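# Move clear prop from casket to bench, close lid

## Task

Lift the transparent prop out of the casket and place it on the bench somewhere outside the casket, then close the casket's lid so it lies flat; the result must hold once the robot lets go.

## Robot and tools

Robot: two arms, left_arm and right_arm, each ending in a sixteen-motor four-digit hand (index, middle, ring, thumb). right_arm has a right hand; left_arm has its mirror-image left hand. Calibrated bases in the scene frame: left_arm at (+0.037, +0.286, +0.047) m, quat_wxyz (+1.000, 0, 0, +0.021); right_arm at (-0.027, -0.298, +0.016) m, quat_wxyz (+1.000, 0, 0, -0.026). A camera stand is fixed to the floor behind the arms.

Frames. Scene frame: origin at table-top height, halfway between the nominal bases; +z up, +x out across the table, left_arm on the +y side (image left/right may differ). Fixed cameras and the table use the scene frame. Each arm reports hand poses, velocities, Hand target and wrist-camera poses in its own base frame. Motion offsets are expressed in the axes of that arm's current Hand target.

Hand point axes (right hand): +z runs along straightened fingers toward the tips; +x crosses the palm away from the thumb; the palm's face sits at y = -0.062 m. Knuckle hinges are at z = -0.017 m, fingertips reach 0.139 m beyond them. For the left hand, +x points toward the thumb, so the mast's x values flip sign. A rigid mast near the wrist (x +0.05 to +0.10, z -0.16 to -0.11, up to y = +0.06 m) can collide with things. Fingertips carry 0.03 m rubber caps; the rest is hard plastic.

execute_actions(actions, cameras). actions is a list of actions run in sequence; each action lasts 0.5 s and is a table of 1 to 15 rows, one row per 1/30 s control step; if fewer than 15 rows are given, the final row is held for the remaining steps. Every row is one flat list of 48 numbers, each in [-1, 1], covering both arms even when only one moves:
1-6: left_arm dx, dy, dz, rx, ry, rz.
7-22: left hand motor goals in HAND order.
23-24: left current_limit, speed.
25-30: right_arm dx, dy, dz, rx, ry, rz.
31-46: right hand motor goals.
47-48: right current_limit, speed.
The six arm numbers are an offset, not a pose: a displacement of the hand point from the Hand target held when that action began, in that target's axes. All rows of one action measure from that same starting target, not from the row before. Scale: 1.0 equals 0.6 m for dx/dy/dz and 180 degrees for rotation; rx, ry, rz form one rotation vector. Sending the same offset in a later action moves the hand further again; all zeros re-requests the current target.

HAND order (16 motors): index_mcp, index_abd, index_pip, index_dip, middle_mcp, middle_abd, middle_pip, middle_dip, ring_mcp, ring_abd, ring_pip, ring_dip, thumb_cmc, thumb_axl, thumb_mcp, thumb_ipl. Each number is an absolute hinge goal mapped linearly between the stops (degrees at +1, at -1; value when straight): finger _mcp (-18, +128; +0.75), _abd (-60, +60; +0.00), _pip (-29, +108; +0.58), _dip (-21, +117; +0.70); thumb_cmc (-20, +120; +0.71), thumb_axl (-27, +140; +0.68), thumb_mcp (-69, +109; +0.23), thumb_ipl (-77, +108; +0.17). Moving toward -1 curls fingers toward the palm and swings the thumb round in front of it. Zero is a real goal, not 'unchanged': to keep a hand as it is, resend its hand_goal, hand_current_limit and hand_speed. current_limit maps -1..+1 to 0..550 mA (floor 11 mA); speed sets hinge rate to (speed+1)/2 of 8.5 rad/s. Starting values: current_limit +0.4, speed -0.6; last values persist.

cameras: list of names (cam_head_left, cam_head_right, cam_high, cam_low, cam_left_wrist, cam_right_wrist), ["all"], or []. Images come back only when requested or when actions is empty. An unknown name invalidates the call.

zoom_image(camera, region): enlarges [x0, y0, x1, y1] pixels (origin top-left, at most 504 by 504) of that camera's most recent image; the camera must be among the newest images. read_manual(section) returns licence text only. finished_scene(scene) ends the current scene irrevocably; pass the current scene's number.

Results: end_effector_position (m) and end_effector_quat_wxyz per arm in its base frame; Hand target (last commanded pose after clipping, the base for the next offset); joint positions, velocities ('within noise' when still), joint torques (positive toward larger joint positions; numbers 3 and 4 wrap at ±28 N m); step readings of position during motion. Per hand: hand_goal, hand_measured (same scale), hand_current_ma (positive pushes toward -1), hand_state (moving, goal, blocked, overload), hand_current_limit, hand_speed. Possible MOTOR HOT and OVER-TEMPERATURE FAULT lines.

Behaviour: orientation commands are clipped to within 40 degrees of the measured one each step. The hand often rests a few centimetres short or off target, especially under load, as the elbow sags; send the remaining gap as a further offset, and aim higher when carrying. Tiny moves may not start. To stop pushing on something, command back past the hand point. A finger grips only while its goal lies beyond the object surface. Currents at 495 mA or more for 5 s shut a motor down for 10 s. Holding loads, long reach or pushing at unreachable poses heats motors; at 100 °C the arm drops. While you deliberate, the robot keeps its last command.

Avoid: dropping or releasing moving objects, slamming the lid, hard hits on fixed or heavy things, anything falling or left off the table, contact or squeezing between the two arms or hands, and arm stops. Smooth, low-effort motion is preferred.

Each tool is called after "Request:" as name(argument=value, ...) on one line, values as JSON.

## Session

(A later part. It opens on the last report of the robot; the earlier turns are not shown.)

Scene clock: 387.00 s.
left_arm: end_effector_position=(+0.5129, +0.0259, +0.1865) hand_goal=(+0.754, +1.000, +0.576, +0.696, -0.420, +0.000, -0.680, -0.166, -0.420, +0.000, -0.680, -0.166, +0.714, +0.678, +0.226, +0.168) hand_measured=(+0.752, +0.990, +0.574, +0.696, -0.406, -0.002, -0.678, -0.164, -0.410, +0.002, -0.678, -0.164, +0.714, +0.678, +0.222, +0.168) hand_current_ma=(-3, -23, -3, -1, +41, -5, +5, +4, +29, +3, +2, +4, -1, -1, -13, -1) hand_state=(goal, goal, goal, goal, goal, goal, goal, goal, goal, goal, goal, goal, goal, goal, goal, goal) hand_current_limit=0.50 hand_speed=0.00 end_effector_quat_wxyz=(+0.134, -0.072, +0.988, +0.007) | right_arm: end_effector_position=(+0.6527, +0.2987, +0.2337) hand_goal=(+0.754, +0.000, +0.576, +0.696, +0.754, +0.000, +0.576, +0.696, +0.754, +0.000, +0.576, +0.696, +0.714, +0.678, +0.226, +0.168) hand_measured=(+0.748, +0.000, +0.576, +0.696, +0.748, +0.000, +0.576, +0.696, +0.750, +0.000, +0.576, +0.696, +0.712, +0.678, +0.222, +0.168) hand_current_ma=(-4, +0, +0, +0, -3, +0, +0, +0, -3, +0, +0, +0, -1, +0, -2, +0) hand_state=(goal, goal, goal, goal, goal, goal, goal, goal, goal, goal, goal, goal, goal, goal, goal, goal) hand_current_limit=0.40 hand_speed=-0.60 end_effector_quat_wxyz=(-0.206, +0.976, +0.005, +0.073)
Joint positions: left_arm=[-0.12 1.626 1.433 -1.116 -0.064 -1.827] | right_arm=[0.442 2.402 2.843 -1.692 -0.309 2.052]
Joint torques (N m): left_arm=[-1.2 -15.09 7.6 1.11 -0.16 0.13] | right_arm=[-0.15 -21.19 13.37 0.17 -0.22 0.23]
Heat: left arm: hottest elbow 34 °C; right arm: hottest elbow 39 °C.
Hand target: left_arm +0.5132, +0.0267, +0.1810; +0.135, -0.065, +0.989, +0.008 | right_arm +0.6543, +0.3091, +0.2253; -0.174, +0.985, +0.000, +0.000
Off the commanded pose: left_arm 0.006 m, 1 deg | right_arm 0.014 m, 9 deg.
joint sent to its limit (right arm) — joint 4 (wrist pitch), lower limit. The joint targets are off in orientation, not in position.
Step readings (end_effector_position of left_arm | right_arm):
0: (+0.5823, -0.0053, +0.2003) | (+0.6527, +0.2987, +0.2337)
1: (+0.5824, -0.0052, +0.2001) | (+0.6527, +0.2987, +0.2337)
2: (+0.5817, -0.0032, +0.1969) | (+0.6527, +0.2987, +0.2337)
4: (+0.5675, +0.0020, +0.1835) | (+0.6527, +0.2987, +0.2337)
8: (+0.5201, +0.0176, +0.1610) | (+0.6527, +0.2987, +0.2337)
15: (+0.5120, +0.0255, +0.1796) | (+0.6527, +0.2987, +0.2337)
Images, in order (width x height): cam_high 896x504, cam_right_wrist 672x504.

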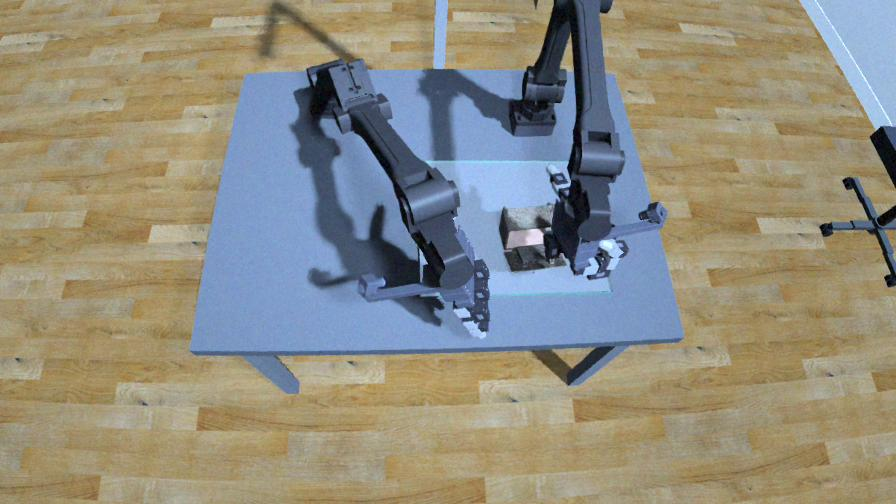

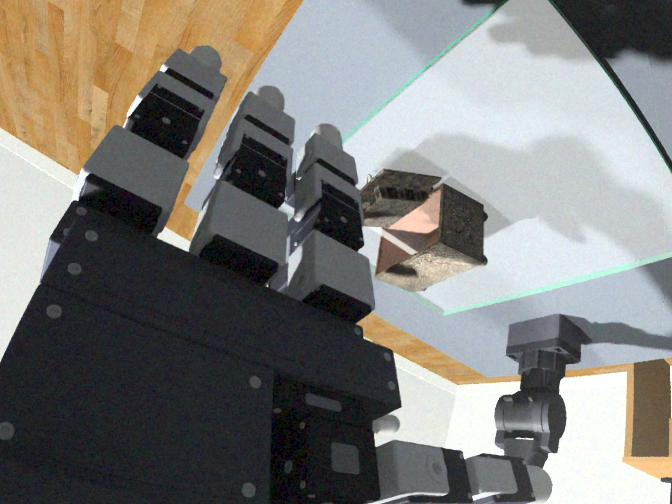

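Request:
execute_actions(actions=[[[0.0332,0,0.1232,0,0,0,0.754,1.0,0.576,0.696,-0.42,0,-0.68,-0.166,-0.42,0,-0.68,-0.166,0.714,0.678,0.226,0.168,0.5,0,0,0,0,0,0,0,0.754,0,0.576,0.696,0.754,0,0.576,0.696,0.754,0,0.576,0.696,0.714,0.678,0.226,0.168,0.4,-0.6]]], cameras=["cam_right_wrist","cam_high"])

Request:
zoom_image(camera="cam_high", region=[490, 180, 590, 280])

Request:
zoom_image(camera="cam_right_wrist", region=[355, 160, 495, 300])

Scene clock: 388.73 s.
left_arm: end_effector_position=(+0.5118, +0.0262, +0.1141) hand_goal=(+0.754, +1.000, +0.576, +0.696, -0.420, +0.000, -0.680, -0.166, -0.420, +0.000, -0.680, -0.166, +0.714, +0.678, +0.226, +0.168) hand_measured=(+0.752, +0.992, +0.574, +0.696, -0.406, -0.002, -0.678, -0.164, -0.410, +0.002, -0.678, -0.164, +0.714, +0.678, +0.222, +0.168) hand_current_ma=(-3, -18, -3, -1, +39, -5, +5, +4, +29, +3, +2, +4, -1, -1, -13, -1) hand_state=(goal, goal, goal, goal, goal, goal, goal, goal, goal, goal, goal, goal, goal, goal, goal, goal) hand_current_limit=0.50 hand_speed=0.00 end_effector_quat_wxyz=(+0.140, -0.071, +0.988, +0.006) | right_arm: end_effector_position=(+0.6527, +0.2987, +0.2337) hand_goal=(+0.754, +0.000, +0.576, +0.696, +0.754, +0.000, +0.576, +0.696, +0.754, +0.000, +0.576, +0.696, +0.714, +0.678, +0.226, +0.168) hand_measured=(+0.748, +0.000, +0.576, +0.696, +0.748, +0.000, +0.576, +0.696, +0.750, +0.000, +0.576, +0.696, +0.712, +0.678, +0.222, +0.168) hand_current_ma=(-4, +0, +0, +0, -3, +0, +0, +0, -3, +0, +0, +0, -1, +0, -2, +0) hand_state=(goal, goal, goal, goal, goal, goal, goal, goal, goal, goal, goal, goal, goal, goal, goal, goal) hand_current_limit=0.40 hand_speed=-0.60 end_effector_quat_wxyz=(-0.206, +0.976, +0.005, +0.073)
Joint positions: left_arm=[-0.12 1.669 1.289 -0.917 -0.064 -1.825] | right_arm=[0.442 2.402 2.843 -1.692 -0.309 2.052]
Joint torques (N m): left_arm=[-1.2 -15.09 7.58 1.21 -0.14 0.08] | right_arm=[-0.15 -21.13 13.38 0.2 -0.23 0.23]
Heat: left arm: hottest elbow 34 °C; right arm: hottest elbow 40 °C.
Hand target: left_arm +0.5137, +0.0267, +0.1044; +0.134, -0.065, +0.989, +0.008 | right_arm +0.6543, +0.3091, +0.2253; -0.174, +0.985, +0.000, +0.000
Off the commanded pose: left_arm 0.010 m, 1 deg | right_arm 0.014 m, 9 deg.
joint sent to its limit (right arm) — joint 4 (wrist pitch), lower limit. The joint targets are off in orientation, not in position.
Step readings (end_effector_position of left_arm | right_arm):
0: (+0.5130, +0.0260, +0.1866) | (+0.6527, +0.2987, +0.2337)
1: (+0.5130, +0.0260, +0.1861) | (+0.6527, +0.2987, +0.2337)
2: (+0.5145, +0.0258, +0.1825) | (+0.6527, +0.2987, +0.2337)
4: (+0.5165, +0.0255, +0.1704) | (+0.6527, +0.2987, +0.2337)
8: (+0.5069, +0.0267, +0.1348) | (+0.6527, +0.2987, +0.2337)
15: (+0.5102, +0.0263, +0.1140) | (+0.6527, +0.2987, +0.2337)
Images, in order (width x height): cam_high 896x504, cam_right_wrist 672x504.

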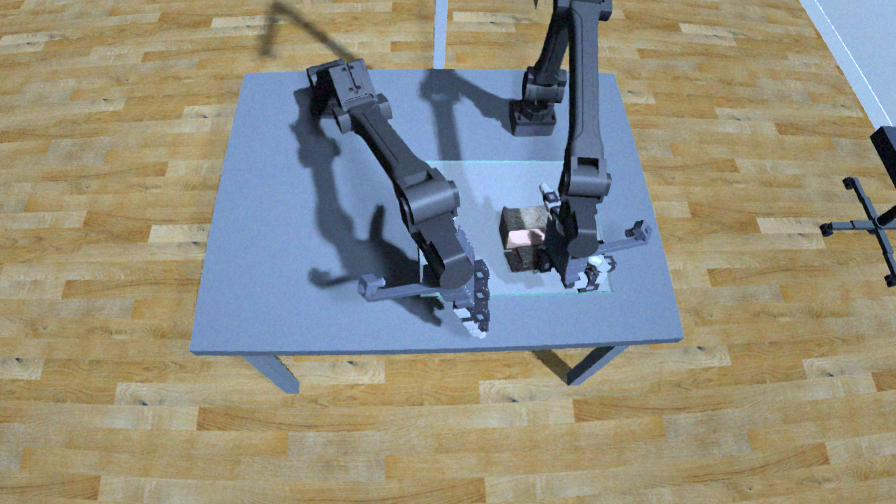

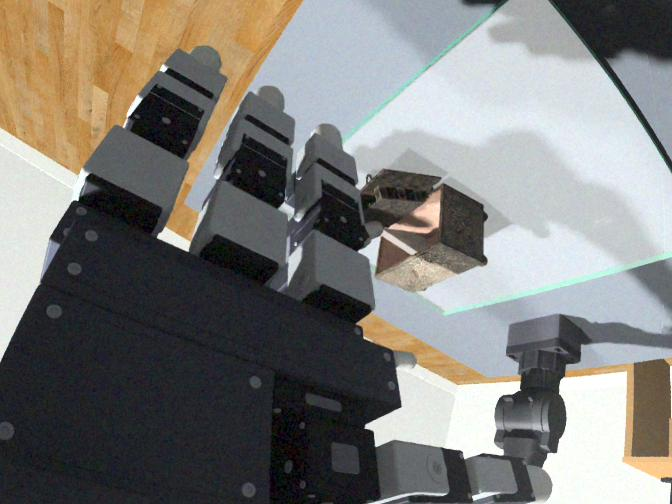

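Scaled by 5.040.

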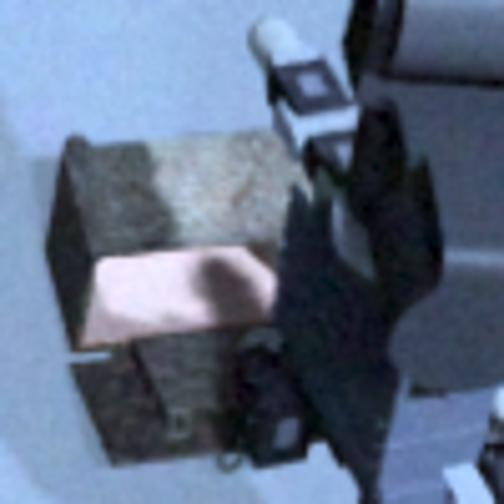

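Scaled by 3.600 from the camera's 672x504 image, which has a finer 960x720 frame.

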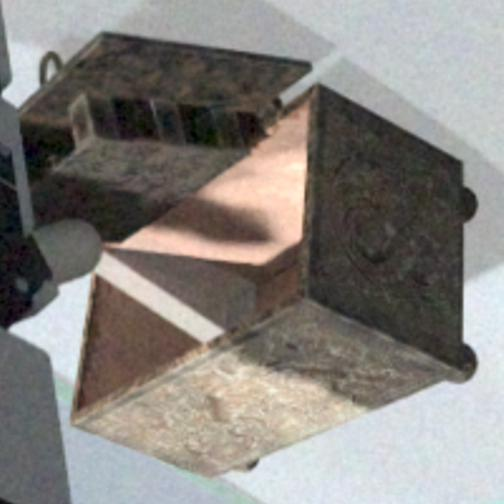

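Request:
execute_actions(actions=[[[0.002,-0.025,0.007,0,0,0,0.754,1.0,0.576,0.696,-0.42,0,-0.68,-0.166,-0.42,0,-0.68,-0.166,0.714,0.678,0.226,0.168,0.5,0,0,0,0,0,0,0,0.754,0,0.576,0.696,0.754,0,0.576,0.696,0.754,0,0.576,0.696,0.714,0.678,0.226,0.168,0.4,-0.6]],[[0.0483,0,-0.0129,0,0,0,0.754,1.0,0.576,0.696,-0.42,0,-0.68,-0.166,-0.42,0,-0.68,-0.166,0.714,0.678,0.226,0.168,0.5,0,0,0,0,0,0,0,0.754,0,0.576,0.696,0.754,0,0.576,0.696,0.754,0,0.576,0.696,0.714,0.678,0.226,0.168,0.4,-0.6]]], cameras=["cam_right_wrist","cam_high"])

Request:
zoom_image(camera="cam_high", region=[490, 180, 590, 280])

Request:
zoom_image(camera="cam_right_wrist", region=[355, 160, 495, 300])

Scene clock: 391.63 s.
left_arm: end_effector_position=(+0.4878, +0.0117, +0.0960) hand_goal=(+0.754, +1.000, +0.576, +0.696, -0.420, +0.000, -0.680, -0.166, -0.420, +0.000, -0.680, -0.166, +0.714, +0.678, +0.226, +0.168) hand_measured=(+0.752, +0.994, +0.574, +0.696, -0.406, -0.002, -0.678, -0.164, -0.410, +0.002, -0.678, -0.164, +0.714, +0.678, +0.222, +0.168) hand_current_ma=(-3, -12, -3, -1, +39, -5, +5, +4, +29, +3, +2, +4, -1, -1, -13, -1) hand_state=(goal, goal, goal, goal, goal, goal, goal, goal, goal, goal, goal, goal, goal, goal, goal, goal) hand_current_limit=0.50 hand_speed=0.00 end_effector_quat_wxyz=(+0.126, -0.064, +0.990, +0.010) | right_arm: end_effector_position=(+0.6527, +0.2987, +0.2337) hand_goal=(+0.754, +0.000, +0.576, +0.696, +0.754, +0.000, +0.576, +0.696, +0.754, +0.000, +0.576, +0.696, +0.714, +0.678, +0.226, +0.168) hand_measured=(+0.748, +0.000, +0.576, +0.696, +0.748, +0.000, +0.576, +0.696, +0.750, +0.000, +0.576, +0.696, +0.712, +0.678, +0.222, +0.168) hand_current_ma=(-4, +0, +0, +0, -3, +0, +0, +0, -3, +0, +0, +0, -1, +0, -2, +0) hand_state=(goal, goal, goal, goal, goal, goal, goal, goal, goal, goal, goal, goal, goal, goal, goal, goal) hand_current_limit=0.40 hand_speed=-0.60 end_effector_quat_wxyz=(-0.206, +0.976, +0.005, +0.073)
Joint positions: left_arm=[-0.157 1.65 1.213 -0.891 -0.075 -1.847] | right_arm=[0.442 2.402 2.843 -1.692 -0.309 2.052]
Joint torques (N m): left_arm=[-1.67 -16.56 7.12 1.09 -0.22 -0.09] | right_arm=[-0.03 -21.13 13.35 0.18 -0.22 0.23]
Heat: left arm: hottest elbow 34 °C; right arm: hottest elbow 40 °C.
Hand target: left_arm +0.4859, +0.0080, +0.0999; +0.135, -0.066, +0.989, +0.008 | right_arm +0.6543, +0.3091, +0.2253; -0.174, +0.985, +0.000, +0.000
Off the commanded pose: left_arm 0.006 m, 1 deg | right_arm 0.014 m, 9 deg.
joint sent to its limit (right arm) — joint 4 (wrist pitch), lower limit. The joint targets are off in orientation, not in position.
Step readings (end_effector_position of left_arm | right_arm):
0: (+0.5118, +0.0262, +0.1141) | (+0.6527, +0.2987, +0.2337)
1: (+0.5118, +0.0262, +0.1141) | (+0.6527, +0.2987, +0.2337)
2: (+0.5119, +0.0263, +0.1142) | (+0.6527, +0.2987, +0.2337)
4: (+0.5125, +0.0259, +0.1146) | (+0.6527, +0.2987, +0.2337)
8: (+0.5133, +0.0206, +0.1148) | (+0.6527, +0.2987, +0.2337)
15: (+0.5134, +0.0148, +0.1147) | (+0.6527, +0.2987, +0.2337)
16: (+0.5135, +0.0148, +0.1148) | (+0.6527, +0.2987, +0.2337)
17: (+0.5129, +0.0148, +0.1138) | (+0.6527, +0.2987, +0.2337)
19: (+0.5093, +0.0138, +0.1094) | (+0.6527, +0.2987, +0.2337)
23: (+0.4923, +0.0143, +0.0952) | (+0.6527, +0.2987, +0.2337)
30: (+0.4873, +0.0119, +0.0920) | (+0.6527, +0.2987, +0.2337)
Images, in order (width x height): cam_high 896x504, cam_right_wrist 672x504.

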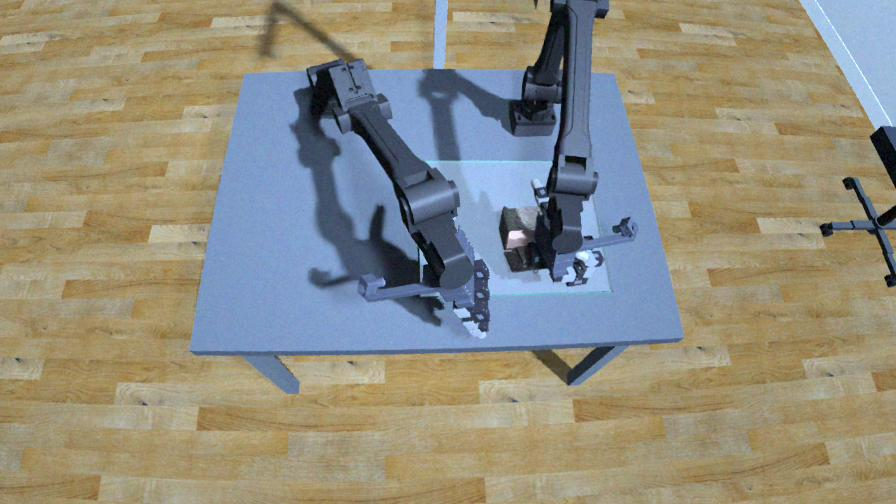

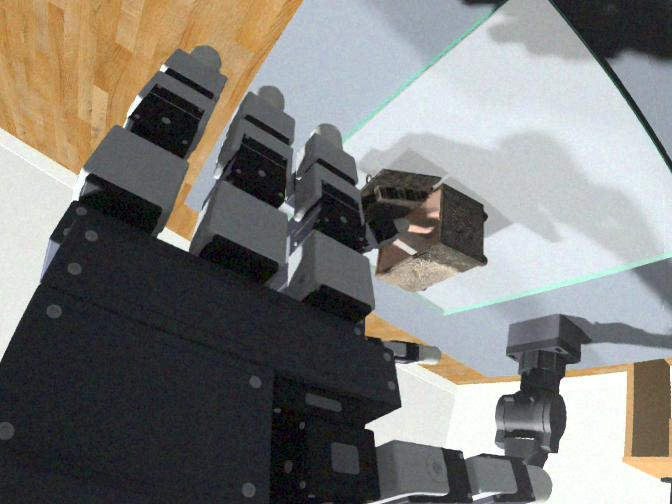

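Scaled by 5.040.

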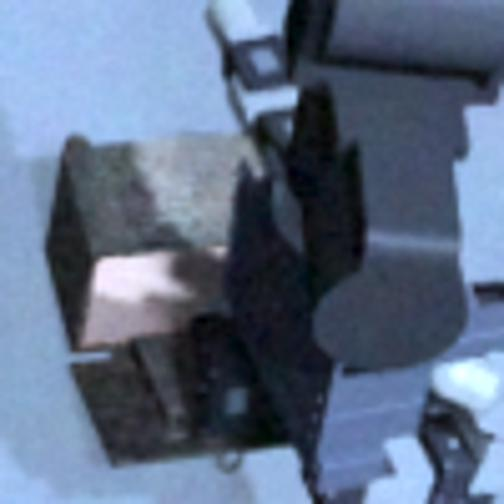

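Scaled by 3.600 from the camera's 672x504 image, which has a finer 960x720 frame.

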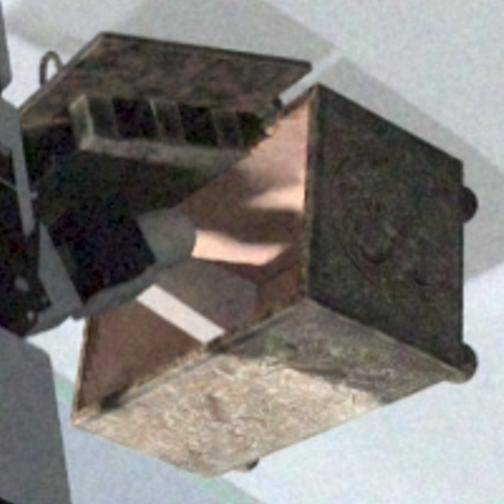

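Request:
execute_actions(actions=[[[0.0435,0,-0.0117,0,0,0,0.754,1.0,0.576,0.696,-0.42,0,-0.68,-0.166,-0.42,0,-0.68,-0.166,0.714,0.678,0.226,0.168,0.5,0,0,0,0,0,0,0,0.754,0,0.576,0.696,0.754,0,0.576,0.696,0.754,0,0.576,0.696,0.714,0.678,0.226,0.168,0.4,-0.6]]], cameras=["cam_right_wrist","cam_high"])

Request:
zoom_image(camera="cam_right_wrist", region=[355, 160, 495, 300])

Scene clock: 392.97 s.
left_arm: end_effector_position=(+0.4624, +0.0075, +0.0976) hand_goal=(+0.754, +1.000, +0.576, +0.696, -0.420, +0.000, -0.680, -0.166, -0.420, +0.000, -0.680, -0.166, +0.714, +0.678, +0.226, +0.168) hand_measured=(+0.752, +0.994, +0.574, +0.696, -0.406, -0.002, -0.678, -0.164, -0.410, +0.002, -0.678, -0.164, +0.714, +0.678, +0.222, +0.168) hand_current_ma=(-3, -12, -3, -1, +39, -5, +5, +4, +29, +3, +2, +4, -1, -1, -13, -1) hand_state=(goal, goal, goal, goal, goal, goal, goal, goal, goal, goal, goal, goal, goal, goal, goal, goal) hand_current_limit=0.50 hand_speed=0.00 end_effector_quat_wxyz=(+0.128, -0.063, +0.990, +0.010) | right_arm: end_effector_position=(+0.6527, +0.2987, +0.2337) hand_goal=(+0.754, +0.000, +0.576, +0.696, +0.754, +0.000, +0.576, +0.696, +0.754, +0.000, +0.576, +0.696, +0.714, +0.678, +0.226, +0.168) hand_measured=(+0.748, +0.000, +0.576, +0.696, +0.748, +0.000, +0.576, +0.696, +0.750, +0.000, +0.576, +0.696, +0.712, +0.678, +0.222, +0.168) hand_current_ma=(-4, +0, +0, +0, -3, +0, +0, +0, -3, +0, +0, +0, -1, +0, -2, +0) hand_state=(goal, goal, goal, goal, goal, goal, goal, goal, goal, goal, goal, goal, goal, goal, goal, goal) hand_current_limit=0.40 hand_speed=-0.60 end_effector_quat_wxyz=(-0.206, +0.976, +0.005, +0.073)
Joint positions: left_arm=[-0.175 1.587 1.139 -0.878 -0.079 -1.863] | right_arm=[0.442 2.402 2.843 -1.692 -0.309 2.052]
Joint torques (N m): left_arm=[-1.26 -14.74 6.76 1.07 -0.18 -0.17] | right_arm=[-0.21 -21.3 13.37 0.18 -0.22 0.22]
Heat: left arm: hottest elbow 34 °C; right arm: hottest elbow 40 °C.
Hand target: left_arm +0.4590, +0.0044, +0.0995; +0.134, -0.065, +0.989, +0.008 | right_arm +0.6543, +0.3091, +0.2253; -0.174, +0.985, +0.000, +0.000
Off the commanded pose: left_arm 0.005 m, 1 deg | right_arm 0.014 m, 9 deg.
joint sent to its limit (right arm) — joint 4 (wrist pitch), lower limit. The joint targets are off in orientation, not in position.
Step readings (end_effector_position of left_arm | right_arm):
0: (+0.4878, +0.0117, +0.0960) | (+0.6527, +0.2987, +0.2337)
1: (+0.4875, +0.0116, +0.0957) | (+0.6527, +0.2987, +0.2337)
2: (+0.4868, +0.0118, +0.0953) | (+0.6527, +0.2987, +0.2337)
4: (+0.4800, +0.0120, +0.0938) | (+0.6527, +0.2987, +0.2337)
8: (+0.4642, +0.0102, +0.0932) | (+0.6527, +0.2987, +0.2337)
15: (+0.4625, +0.0077, +0.0976) | (+0.6527, +0.2987, +0.2337)
Images, in order (width x height): cam_high 896x504, cam_right_wrist 672x504.

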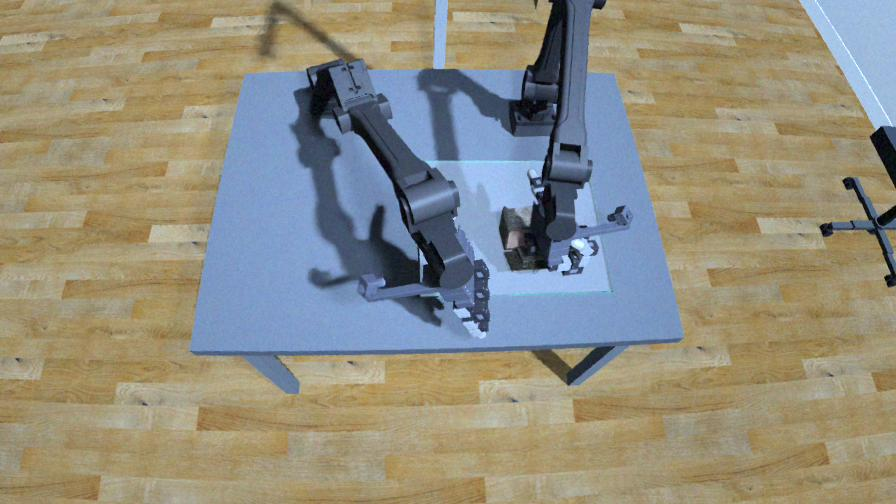

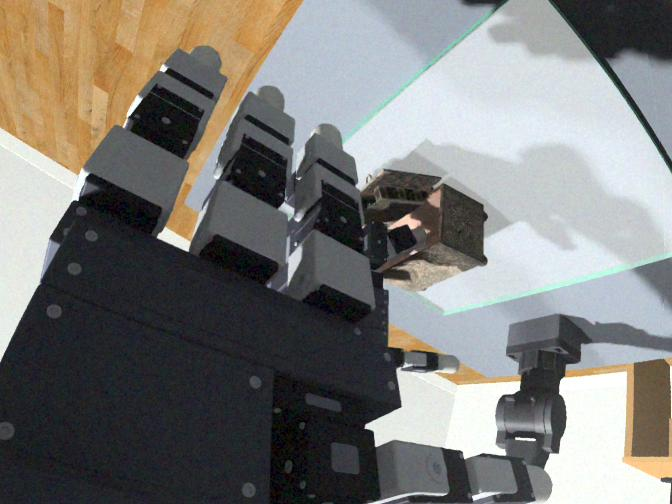

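Scaled by 3.600 from the camera's 672x504 image, which has a finer 960x720 frame.

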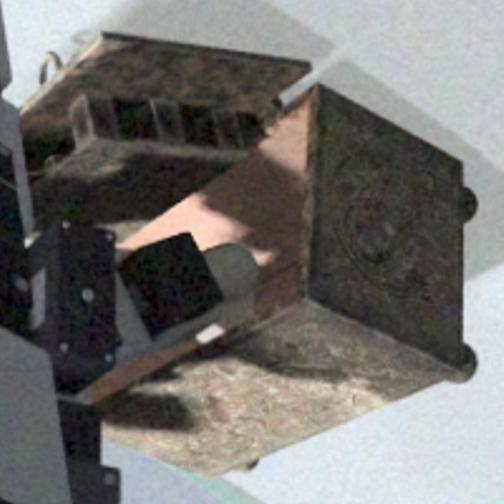

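Request:
execute_actions(actions=[[[0.0073,0,-0.0304,0,0,0,0.754,0.94,0.576,0.696,-0.42,0,-0.68,-0.166,-0.42,0,-0.68,-0.166,0.714,0.678,0.226,0.168,0.5,-0.5,0,0,0,0,0,0,0.754,0,0.576,0.696,0.754,0,0.576,0.696,0.754,0,0.576,0.696,0.714,0.678,0.226,0.168,0.4,-0.6]]], cameras=["cam_right_wrist"])

Request:
zoom_image(camera="cam_right_wrist", region=[355, 160, 495, 300])

Scene clock: 394.47 s.
left_arm: end_effector_position=(+0.4592, +0.0067, +0.1136) hand_goal=(+0.754, +0.940, +0.576, +0.696, -0.420, +0.000, -0.680, -0.166, -0.420, +0.000, -0.680, -0.166, +0.714, +0.678, +0.226, +0.168) hand_measured=(+0.754, +0.914, +0.574, +0.696, -0.406, -0.002, -0.678, -0.164, -0.410, +0.002, -0.678, -0.164, +0.714, +0.678, +0.222, +0.168) hand_current_ma=(+0, -66, -3, -1, +39, -5, +5, +4, +29, +3, +2, +4, -1, -1, -13, -1) hand_state=(goal, blocked, goal, goal, goal, goal, goal, goal, goal, goal, goal, goal, goal, goal, goal, goal) hand_current_limit=0.50 hand_speed=-0.50 end_effector_quat_wxyz=(+0.139, -0.065, +0.988, +0.008) | right_arm: end_effector_position=(+0.6527, +0.2987, +0.2337) hand_goal=(+0.754, +0.000, +0.576, +0.696, +0.754, +0.000, +0.576, +0.696, +0.754, +0.000, +0.576, +0.696, +0.714, +0.678, +0.226, +0.168) hand_measured=(+0.748, +0.000, +0.576, +0.696, +0.748, +0.000, +0.576, +0.696, +0.750, +0.000, +0.576, +0.696, +0.712, +0.678, +0.222, +0.168) hand_current_ma=(-4, +0, +0, +0, -3, +0, +0, +0, -3, +0, +0, +0, -1, +0, -2, +0) hand_state=(goal, goal, goal, goal, goal, goal, goal, goal, goal, goal, goal, goal, goal, goal, goal, goal) hand_current_limit=0.40 hand_speed=-0.60 end_effector_quat_wxyz=(-0.206, +0.976, +0.005, +0.073)
Joint positions: left_arm=[-0.179 1.55 1.139 -0.893 -0.083 -1.869] | right_arm=[0.442 2.402 2.843 -1.692 -0.309 2.052]
Joint torques (N m): left_arm=[-1.61 -14.45 7.04 0.08 -0.12 -0.11] | right_arm=[-0.09 -21.13 13.35 0.17 -0.23 0.23]
Heat: left arm: hottest elbow 34 °C; right arm: hottest elbow 40 °C.
Hand target: left_arm +0.4500, +0.0032, +0.1159; +0.134, -0.065, +0.989, +0.008 | right_arm +0.6543, +0.3091, +0.2253; -0.174, +0.985, +0.000, +0.000
Off the commanded pose: left_arm 0.010 m, 1 deg | right_arm 0.014 m, 9 deg.
joint sent to its limit (right arm) — joint 4 (wrist pitch), lower limit. The joint targets are off in orientation, not in position.
Step readings (end_effector_position of left_arm | right_arm):
0: (+0.4623, +0.0075, +0.0976) | (+0.6527, +0.2987, +0.2337)
1: (+0.4623, +0.0075, +0.0977) | (+0.6527, +0.2987, +0.2337)
2: (+0.4623, +0.0073, +0.0981) | (+0.6527, +0.2987, +0.2337)
4: (+0.4615, +0.0067, +0.1000) | (+0.6527, +0.2987, +0.2337)
8: (+0.4591, +0.0064, +0.1087) | (+0.6527, +0.2987, +0.2337)
15: (+0.4592, +0.0066, +0.1136) | (+0.6527, +0.2987, +0.2337)
Images, in order (width x height): cam_right_wrist 672x504.

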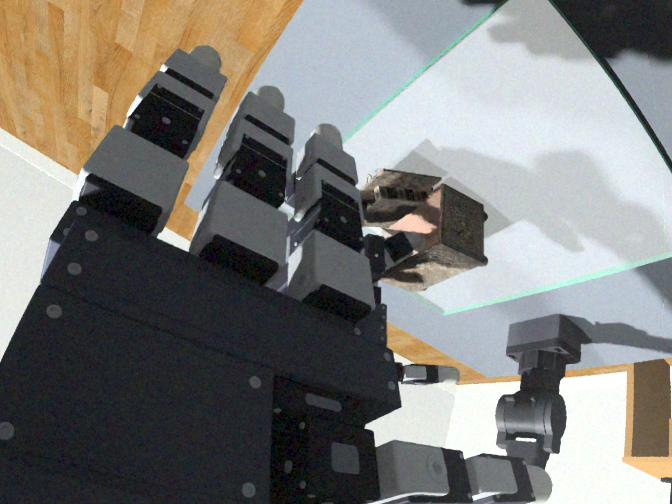

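Scaled by 3.600 from the camera's 672x504 image, which has a finer 960x720 frame.

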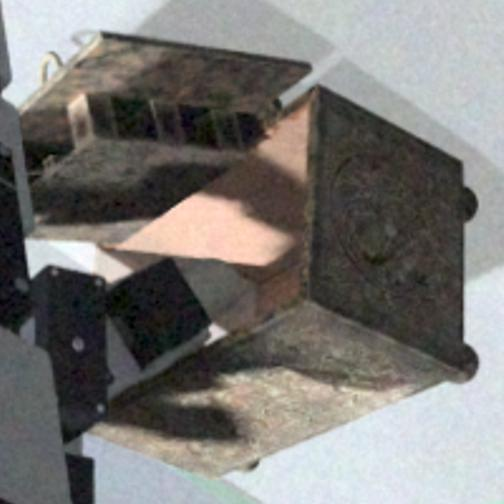

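Request:
execute_actions(actions=[[[0.0027,0,-0.0285,0,0,0,0.754,0.93,0.576,0.696,-0.42,0,-0.68,-0.166,-0.42,0,-0.68,-0.166,0.714,0.678,0.226,0.168,0.5,-0.5,0,0,0,0,0,0,0.754,0,0.576,0.696,0.754,0,0.576,0.696,0.754,0,0.576,0.696,0.714,0.678,0.226,0.168,0.4,-0.6]]], cameras=["cam_right_wrist"])

Request:
zoom_image(camera="cam_right_wrist", region=[355, 160, 495, 300])

Scene clock: 396.00 s.
left_arm: end_effector_position=(+0.4491, +0.0064, +0.1240) hand_goal=(+0.754, +0.930, +0.576, +0.696, -0.420, +0.000, -0.680, -0.166, -0.420, +0.000, -0.680, -0.166, +0.714, +0.678, +0.226, +0.168) hand_measured=(+0.756, +0.902, +0.576, +0.696, -0.406, -0.002, -0.678, -0.164, -0.410, +0.002, -0.678, -0.164, +0.714, +0.678, +0.222, +0.168) hand_current_ma=(+6, -74, +1, -1, +39, -5, +5, +4, +29, +3, +2, +4, -1, -1, -13, -1) hand_state=(goal, blocked, goal, goal, goal, goal, goal, goal, goal, goal, goal, goal, goal, goal, goal, goal) hand_current_limit=0.50 hand_speed=-0.50 end_effector_quat_wxyz=(+0.132, -0.065, +0.989, +0.010) | right_arm: end_effector_position=(+0.6527, +0.2987, +0.2337) hand_goal=(+0.754, +0.000, +0.576, +0.696, +0.754, +0.000, +0.576, +0.696, +0.754, +0.000, +0.576, +0.696, +0.714, +0.678, +0.226, +0.168) hand_measured=(+0.748, +0.000, +0.576, +0.696, +0.748, +0.000, +0.576, +0.696, +0.750, +0.000, +0.576, +0.696, +0.712, +0.678, +0.222, +0.168) hand_current_ma=(-4, +0, +0, +0, -3, +0, +0, +0, -3, +0, +0, +0, -1, +0, -2, +0) hand_state=(goal, goal, goal, goal, goal, goal, goal, goal, goal, goal, goal, goal, goal, goal, goal, goal) hand_current_limit=0.40 hand_speed=-0.60 end_effector_quat_wxyz=(-0.206, +0.976, +0.005, +0.073)
Joint positions: left_arm=[-0.183 1.523 1.139 -0.934 -0.083 -1.874] | right_arm=[0.442 2.402 2.843 -1.692 -0.309 2.052]
Joint torques (N m): left_arm=[-2.02 -14.51 7.82 -0.06 -0.14 -0.08] | right_arm=[-0.09 -21.07 13.37 0.18 -0.22 0.22]
Heat: left arm: hottest elbow 34 °C; right arm: hottest elbow 40 °C.
Hand target: left_arm +0.4439, +0.0024, +0.1321; +0.134, -0.066, +0.989, +0.008 | right_arm +0.6543, +0.3091, +0.2253; -0.174, +0.985, +0.000, +0.000
Off the commanded pose: left_arm 0.010 m, 0 deg | right_arm 0.014 m, 9 deg.
joint sent to its limit (right arm) — joint 4 (wrist pitch), lower limit. The joint targets are off in orientation, not in position.
Step readings (end_effector_position of left_arm | right_arm):
0: (+0.4592, +0.0067, +0.1136) | (+0.6527, +0.2987, +0.2337)
1: (+0.4591, +0.0067, +0.1136) | (+0.6527, +0.2987, +0.2337)
2: (+0.4585, +0.0068, +0.1137) | (+0.6527, +0.2987, +0.2337)
4: (+0.4559, +0.0070, +0.1151) | (+0.6527, +0.2987, +0.2337)
8: (+0.4513, +0.0066, +0.1201) | (+0.6527, +0.2987, +0.2337)
15: (+0.4492, +0.0064, +0.1240) | (+0.6527, +0.2987, +0.2337)
Images, in order (width x height): cam_right_wrist 672x504.

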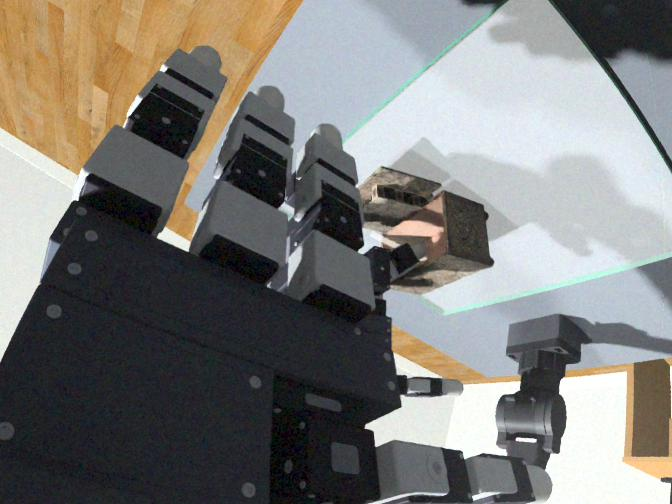

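Scaled by 3.600 from the camera's 672x504 image, which has a finer 960x720 frame.

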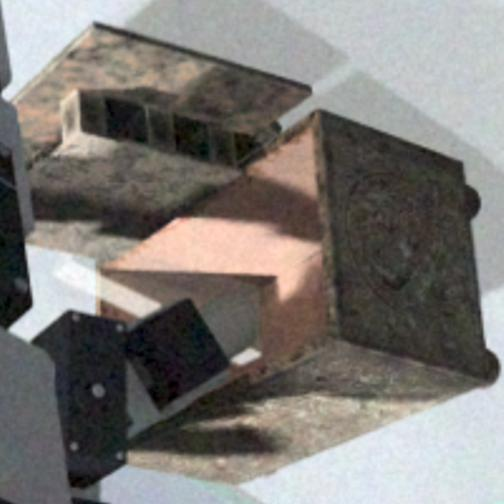

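Request:
execute_actions(actions=[[[0.0158,0,-0.025,0,0,0,0.754,0.91,0.576,0.696,-0.42,0,-0.68,-0.166,-0.42,0,-0.68,-0.166,0.714,0.678,0.226,0.168,0.5,-0.5,0,0,0,0,0,0,0.754,0,0.576,0.696,0.754,0,0.576,0.696,0.754,0,0.576,0.696,0.714,0.678,0.226,0.168,0.4,-0.6]]], cameras=["cam_right_wrist"])

Request:
zoom_image(camera="cam_right_wrist", region=[355, 160, 495, 300])

Scene clock: 397.20 s.
left_arm: end_effector_position=(+0.4404, +0.0040, +0.1428) hand_goal=(+0.754, +0.910, +0.576, +0.696, -0.420, +0.000, -0.680, -0.166, -0.420, +0.000, -0.680, -0.166, +0.714, +0.678, +0.226, +0.168) hand_measured=(+0.756, +0.876, +0.576, +0.696, -0.406, -0.002, -0.678, -0.164, -0.410, +0.002, -0.678, -0.164, +0.714, +0.678, +0.222, +0.168) hand_current_ma=(+3, -95, +1, -1, +39, -4, +5, +4, +29, +3, +2, +4, -1, -1, -13, -1) hand_state=(goal, blocked, goal, goal, goal, goal, goal, goal, goal, goal, goal, goal, goal, goal, goal, goal) hand_current_limit=0.50 hand_speed=-0.50 end_effector_quat_wxyz=(+0.140, -0.065, +0.988, +0.008) | right_arm: end_effector_position=(+0.6527, +0.2987, +0.2337) hand_goal=(+0.754, +0.000, +0.576, +0.696, +0.754, +0.000, +0.576, +0.696, +0.754, +0.000, +0.576, +0.696, +0.714, +0.678, +0.226, +0.168) hand_measured=(+0.748, +0.000, +0.576, +0.696, +0.748, +0.000, +0.576, +0.696, +0.750, +0.000, +0.576, +0.696, +0.712, +0.678, +0.222, +0.168) hand_current_ma=(-4, +0, +0, +0, -3, +0, +0, +0, -3, +0, +0, +0, -1, +0, -2, +0) hand_state=(goal, goal, goal, goal, goal, goal, goal, goal, goal, goal, goal, goal, goal, goal, goal, goal) hand_current_limit=0.40 hand_speed=-0.60 end_effector_quat_wxyz=(-0.206, +0.976, +0.005, +0.073)
Joint positions: left_arm=[-0.193 1.475 1.137 -0.964 -0.087 -1.882] | right_arm=[0.442 2.402 2.843 -1.692 -0.309 2.052]
Joint torques (N m): left_arm=[-2.2 -14.21 7.32 0.23 -0.09 -0.04] | right_arm=[-0.21 -20.95 13.35 0.18 -0.23 0.22]
Heat: left arm: hottest elbow 34 °C; right arm: hottest elbow 40 °C.
Hand target: left_arm +0.4310, +0.0006, +0.1439; +0.134, -0.065, +0.989, +0.008 | right_arm +0.6543, +0.3091, +0.2253; -0.174, +0.985, +0.000, +0.000
Off the commanded pose: left_arm 0.010 m, 1 deg | right_arm 0.014 m, 9 deg.
joint sent to its limit (right arm) — joint 4 (wrist pitch), lower limit. The joint targets are off in orientation, not in position.
Step readings (end_effector_position of left_arm | right_arm):
0: (+0.4491, +0.0064, +0.1240) | (+0.6527, +0.2987, +0.2337)
1: (+0.4490, +0.0065, +0.1240) | (+0.6527, +0.2987, +0.2337)
2: (+0.4485, +0.0064, +0.1243) | (+0.6527, +0.2987, +0.2337)
4: (+0.4465, +0.0061, +0.1269) | (+0.6527, +0.2987, +0.2337)
8: (+0.4423, +0.0049, +0.1347) | (+0.6527, +0.2987, +0.2337)
15: (+0.4404, +0.0040, +0.1427) | (+0.6527, +0.2987, +0.2337)
Images, in order (width x height): cam_right_wrist 672x504.

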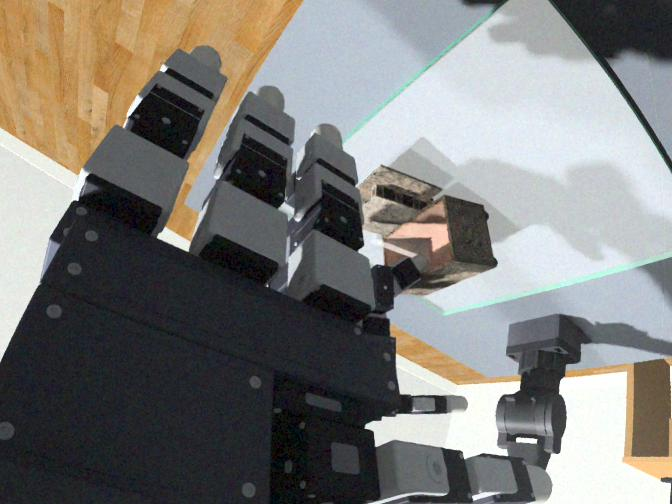

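Scaled by 3.600 from the camera's 672x504 image, which has a finer 960x720 frame.

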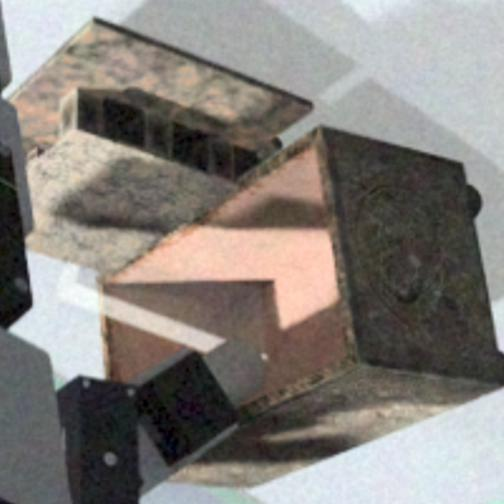

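Request:
execute_actions(actions=[[[0.0247,0,-0.024,0,0,0,0.754,0.88,0.576,0.696,-0.42,0,-0.68,-0.166,-0.42,0,-0.68,-0.166,0.714,0.678,0.226,0.168,0.5,-0.5,0,0,0,0,0,0,0.754,0,0.576,0.696,0.754,0,0.576,0.696,0.754,0,0.576,0.696,0.714,0.678,0.226,0.168,0.4,-0.6]]], cameras=["cam_right_wrist"])

Request:
zoom_image(camera="cam_right_wrist", region=[355, 160, 495, 300])

Scene clock: 398.87 s.
left_arm: end_effector_position=(+0.4241, +0.0004, +0.1506) hand_goal=(+0.754, +0.880, +0.576, +0.696, -0.420, +0.000, -0.680, -0.166, -0.420, +0.000, -0.680, -0.166, +0.714, +0.678, +0.226, +0.168) hand_measured=(+0.760, +0.828, +0.582, +0.698, -0.406, -0.002, -0.678, -0.164, -0.410, +0.002, -0.678, -0.164, +0.714, +0.678, +0.222, +0.168) hand_current_ma=(+17, -156, +12, +2, +39, -4, +5, +4, +29, +3, +2, +4, -1, -1, -13, -1) hand_state=(goal, blocked, goal, goal, goal, goal, goal, goal, goal, goal, goal, goal, goal, goal, goal, goal) hand_current_limit=0.50 hand_speed=-0.50 end_effector_quat_wxyz=(+0.140, -0.066, +0.988, +0.008) | right_arm: end_effector_position=(+0.6527, +0.2987, +0.2337) hand_goal=(+0.754, +0.000, +0.576, +0.696, +0.754, +0.000, +0.576, +0.696, +0.754, +0.000, +0.576, +0.696, +0.714, +0.678, +0.226, +0.168) hand_measured=(+0.748, +0.000, +0.576, +0.696, +0.748, +0.000, +0.576, +0.696, +0.750, +0.000, +0.576, +0.696, +0.712, +0.678, +0.222, +0.168) hand_current_ma=(-4, +0, +0, +0, -3, +0, +0, +0, -3, +0, +0, +0, -1, +0, -2, +0) hand_state=(goal, goal, goal, goal, goal, goal, goal, goal, goal, goal, goal, goal, goal, goal, goal, goal) hand_current_limit=0.40 hand_speed=-0.60 end_effector_quat_wxyz=(-0.206, +0.976, +0.005, +0.073)
Joint positions: left_arm=[-0.208 1.431 1.112 -0.986 -0.091 -1.901] | right_arm=[0.442 2.402 2.843 -1.692 -0.309 2.052]
Joint torques (N m): left_arm=[-1.08 -14.1 7.31 -0.12 -0.13 -0.1] | right_arm=[-0.21 -21.19 13.33 0.18 -0.22 0.22]
Heat: left arm: hottest elbow 34 °C; right arm: hottest elbow 40 °C.
Hand target: left_arm +0.4130, -0.0017, +0.1539; +0.134, -0.066, +0.989, +0.008 | right_arm +0.6543, +0.3091, +0.2253; -0.174, +0.985, +0.000, +0.000
Off the commanded pose: left_arm 0.012 m, 1 deg | right_arm 0.014 m, 9 deg.
joint sent to its limit (right arm) — joint 4 (wrist pitch), lower limit. The joint targets are off in orientation, not in position.
Step readings (end_effector_position of left_arm | right_arm):
0: (+0.4404, +0.0040, +0.1428) | (+0.6527, +0.2987, +0.2337)
1: (+0.4403, +0.0040, +0.1427) | (+0.6527, +0.2987, +0.2337)
2: (+0.4395, +0.0040, +0.1429) | (+0.6527, +0.2987, +0.2337)
4: (+0.4359, +0.0040, +0.1437) | (+0.6527, +0.2987, +0.2337)
8: (+0.4277, +0.0027, +0.1483) | (+0.6527, +0.2987, +0.2337)
15: (+0.4245, +0.0009, +0.1507) | (+0.6527, +0.2987, +0.2337)
Images, in order (width x height): cam_right_wrist 672x504.

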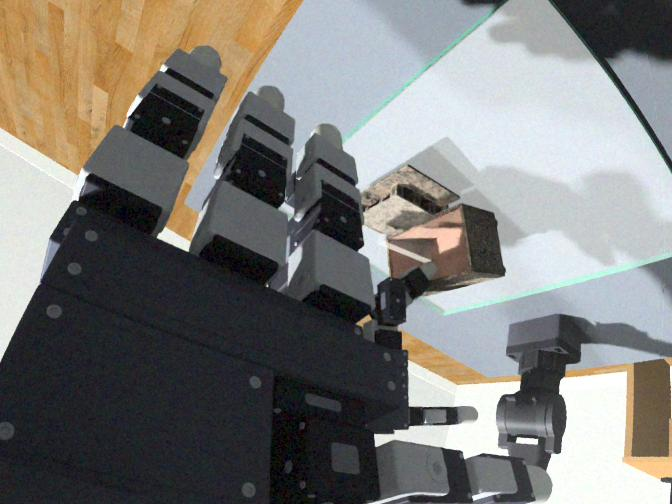

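Scaled by 3.600 from the camera's 672x504 image, which has a finer 960x720 frame.

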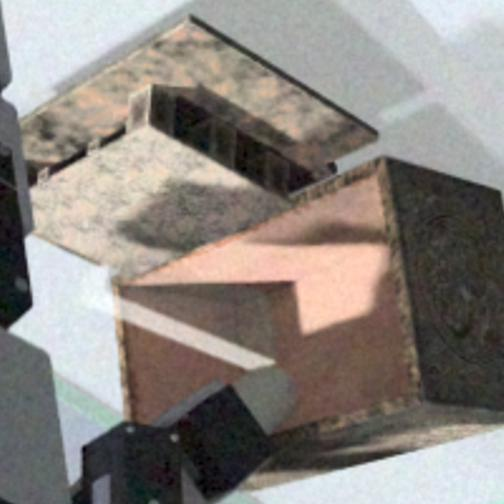

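Request:
execute_actions(actions=[[[0.0325,0,-0.014,0,0,0,0.754,0.82,0.576,0.696,-0.42,0,-0.68,-0.166,-0.42,0,-0.68,-0.166,0.714,0.678,0.226,0.168,0.5,-0.5,0,0,0,0,0,0,0.754,0,0.576,0.696,0.754,0,0.576,0.696,0.754,0,0.576,0.696,0.714,0.678,0.226,0.168,0.4,-0.6]]], cameras=["cam_right_wrist"])

Request:
zoom_image(camera="cam_right_wrist", region=[355, 160, 515, 320])

Scene clock: 400.30 s.
left_arm: end_effector_position=(+0.4043, -0.0007, +0.1564) hand_goal=(+0.754, +0.820, +0.576, +0.696, -0.420, +0.000, -0.680, -0.166, -0.420, +0.000, -0.680, -0.166, +0.714, +0.678, +0.226, +0.168) hand_measured=(+0.754, +0.770, +0.578, +0.698, -0.406, -0.002, -0.678, -0.164, -0.410, +0.002, -0.678, -0.164, +0.714, +0.678, +0.222, +0.168) hand_current_ma=(+2, -148, +3, +2, +39, -4, +5, +4, +29, +3, +2, +4, -1, -1, -13, -1) hand_state=(goal, blocked, goal, goal, goal, goal, goal, goal, goal, goal, goal, goal, goal, goal, goal, goal) hand_current_limit=0.50 hand_speed=-0.50 end_effector_quat_wxyz=(+0.143, -0.065, +0.988, +0.009) | right_arm: end_effector_position=(+0.6527, +0.2987, +0.2337) hand_goal=(+0.754, +0.000, +0.576, +0.696, +0.754, +0.000, +0.576, +0.696, +0.754, +0.000, +0.576, +0.696, +0.714, +0.678, +0.226, +0.168) hand_measured=(+0.748, +0.000, +0.576, +0.696, +0.748, +0.000, +0.576, +0.696, +0.750, +0.000, +0.576, +0.696, +0.712, +0.678, +0.222, +0.168) hand_current_ma=(-4, +0, +0, +0, -3, +0, +0, +0, -3, +0, +0, +0, -1, +0, -2, +0) hand_state=(goal, goal, goal, goal, goal, goal, goal, goal, goal, goal, goal, goal, goal, goal, goal, goal) hand_current_limit=0.40 hand_speed=-0.60 end_effector_quat_wxyz=(-0.206, +0.976, +0.005, +0.073)
Joint positions: left_arm=[-0.223 1.373 1.069 -0.996 -0.098 -1.912] | right_arm=[0.442 2.402 2.843 -1.692 -0.309 2.052]
Joint torques (N m): left_arm=[-1.61 -12.92 7.01 -0.21 0.01 -0.14] | right_arm=[-0.26 -21.07 13.39 0.18 -0.22 0.23]
Heat: left arm: hottest elbow 34 °C; right arm: hottest elbow 40 °C.
Hand target: left_arm +0.3922, -0.0044, +0.1567; +0.134, -0.066, +0.989, +0.008 | right_arm +0.6543, +0.3091, +0.2253; -0.174, +0.985, +0.000, +0.000
Off the commanded pose: left_arm 0.013 m, 1 deg | right_arm 0.014 m, 9 deg.
joint sent to its limit (right arm) — joint 4 (wrist pitch), lower limit. The joint targets are off in orientation, not in position.
Step readings (end_effector_position of left_arm | right_arm):
0: (+0.4241, +0.0004, +0.1506) | (+0.6527, +0.2987, +0.2337)
1: (+0.4240, +0.0003, +0.1506) | (+0.6527, +0.2987, +0.2337)
2: (+0.4229, +0.0003, +0.1503) | (+0.6527, +0.2987, +0.2337)
4: (+0.4175, +0.0006, +0.1504) | (+0.6527, +0.2987, +0.2337)
8: (+0.4085, -0.0001, +0.1544) | (+0.6527, +0.2987, +0.2337)
15: (+0.4043, -0.0007, +0.1564) | (+0.6527, +0.2987, +0.2337)
Images, in order (width x height): cam_right_wrist 672x504.

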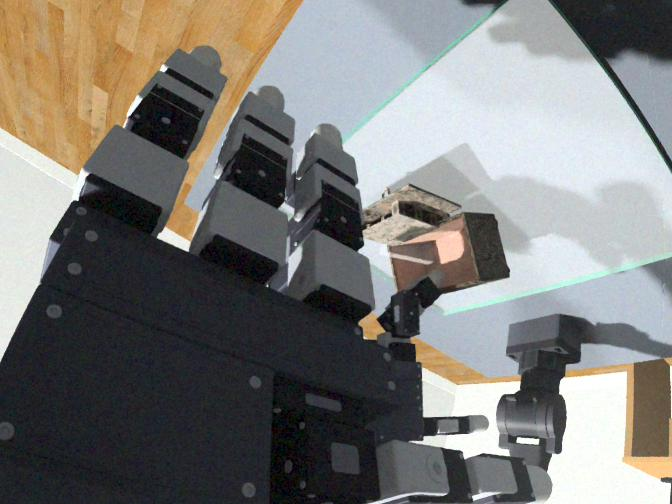

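Scaled by 3.150 from the camera's 672x504 image, which has a finer 960x720 frame.

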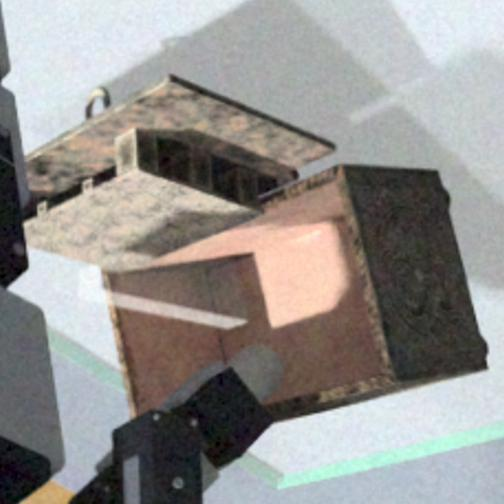

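Request:
execute_actions(actions=[[[0.0338,0,-0.016,0,0,0,0.754,0.75,0.576,0.696,-0.42,0,-0.68,-0.166,-0.42,0,-0.68,-0.166,0.714,0.678,0.226,0.168,0.5,-0.5,0,0,0,0,0,0,0.754,0,0.576,0.696,0.754,0,0.576,0.696,0.754,0,0.576,0.696,0.714,0.678,0.226,0.168,0.4,-0.6]]], cameras=["cam_right_wrist"])

Request:
zoom_image(camera="cam_right_wrist", region=[355, 160, 515, 320])

Scene clock: 401.57 s.
left_arm: end_effector_position=(+0.3820, -0.0038, +0.1614) hand_goal=(+0.754, +0.750, +0.576, +0.696, -0.420, +0.000, -0.680, -0.166, -0.420, +0.000, -0.680, -0.166, +0.714, +0.678, +0.226, +0.168) hand_measured=(+0.752, +0.704, +0.576, +0.698, -0.406, -0.002, -0.678, -0.164, -0.410, +0.002, -0.678, -0.164, +0.714, +0.678, +0.222, +0.168) hand_current_ma=(-3, -133, -1, +2, +39, -4, +5, +4, +29, +3, +2, +4, -1, -1, -14, -1) hand_state=(goal, blocked, goal, goal, goal, goal, goal, goal, goal, goal, goal, goal, goal, goal, goal, goal) hand_current_limit=0.50 hand_speed=-0.50 end_effector_quat_wxyz=(+0.143, -0.064, +0.988, +0.010) | right_arm: end_effector_position=(+0.6527, +0.2987, +0.2337) hand_goal=(+0.754, +0.000, +0.576, +0.696, +0.754, +0.000, +0.576, +0.696, +0.754, +0.000, +0.576, +0.696, +0.714, +0.678, +0.226, +0.168) hand_measured=(+0.748, +0.000, +0.576, +0.696, +0.748, +0.000, +0.576, +0.696, +0.750, +0.000, +0.576, +0.696, +0.712, +0.678, +0.222, +0.168) hand_current_ma=(-4, +0, +0, +0, -3, +0, +0, +0, -3, +0, +0, +0, -1, +0, -2, +0) hand_state=(goal, goal, goal, goal, goal, goal, goal, goal, goal, goal, goal, goal, goal, goal, goal, goal) hand_current_limit=0.40 hand_speed=-0.60 end_effector_quat_wxyz=(-0.206, +0.976, +0.005, +0.073)
Joint positions: left_arm=[-0.244 1.314 1.026 -1.015 -0.105 -1.932] | right_arm=[0.442 2.402 2.843 -1.692 -0.309 2.052]
Joint torques (N m): left_arm=[-2.55 -11.22 7.27 0.06 -0.02 -0.15] | right_arm=[-0.09 -21.07 13.38 0.17 -0.22 0.23]
Heat: left arm: hottest elbow 34 °C; right arm: hottest elbow 40 °C.
Hand target: left_arm +0.3703, -0.0073, +0.1606; +0.134, -0.066, +0.989, +0.008 | right_arm +0.6543, +0.3091, +0.2253; -0.174, +0.985, +0.000, +0.000
Off the commanded pose: left_arm 0.012 m, 1 deg | right_arm 0.014 m, 9 deg.
joint sent to its limit (right arm) — joint 4 (wrist pitch), lower limit. The joint targets are off in orientation, not in position.
Step readings (end_effector_position of left_arm | right_arm):
0: (+0.4042, -0.0007, +0.1564) | (+0.6527, +0.2987, +0.2337)
1: (+0.4041, -0.0007, +0.1564) | (+0.6527, +0.2987, +0.2337)
2: (+0.4029, -0.0008, +0.1560) | (+0.6527, +0.2987, +0.2337)
4: (+0.3984, -0.0013, +0.1564) | (+0.6527, +0.2987, +0.2337)
8: (+0.3877, -0.0025, +0.1597) | (+0.6527, +0.2987, +0.2337)
15: (+0.3822, -0.0038, +0.1614) | (+0.6527, +0.2987, +0.2337)
Images, in order (width x height): cam_right_wrist 672x504.

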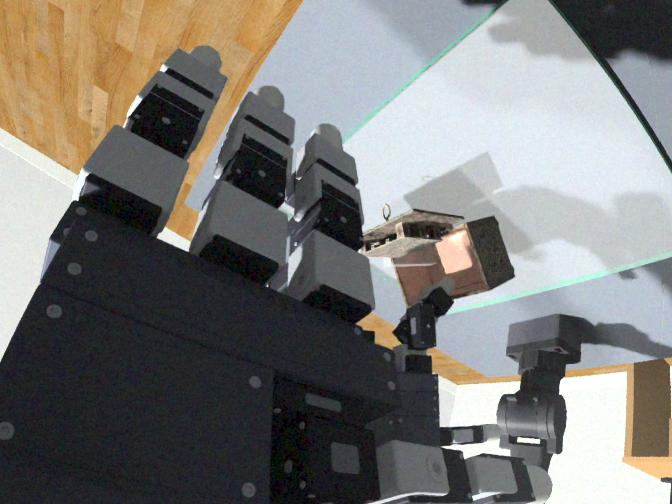

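Scaled by 3.150 from the camera's 672x504 image, which has a finer 960x720 frame.

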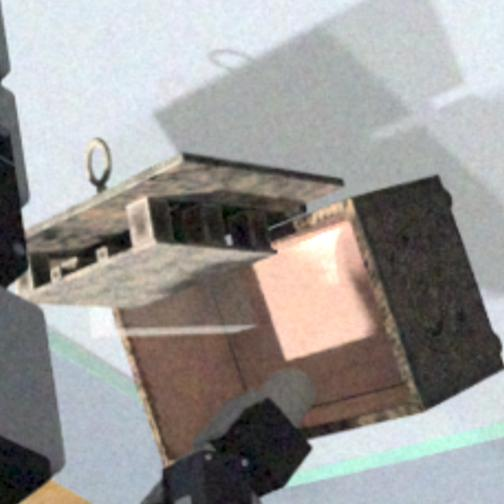

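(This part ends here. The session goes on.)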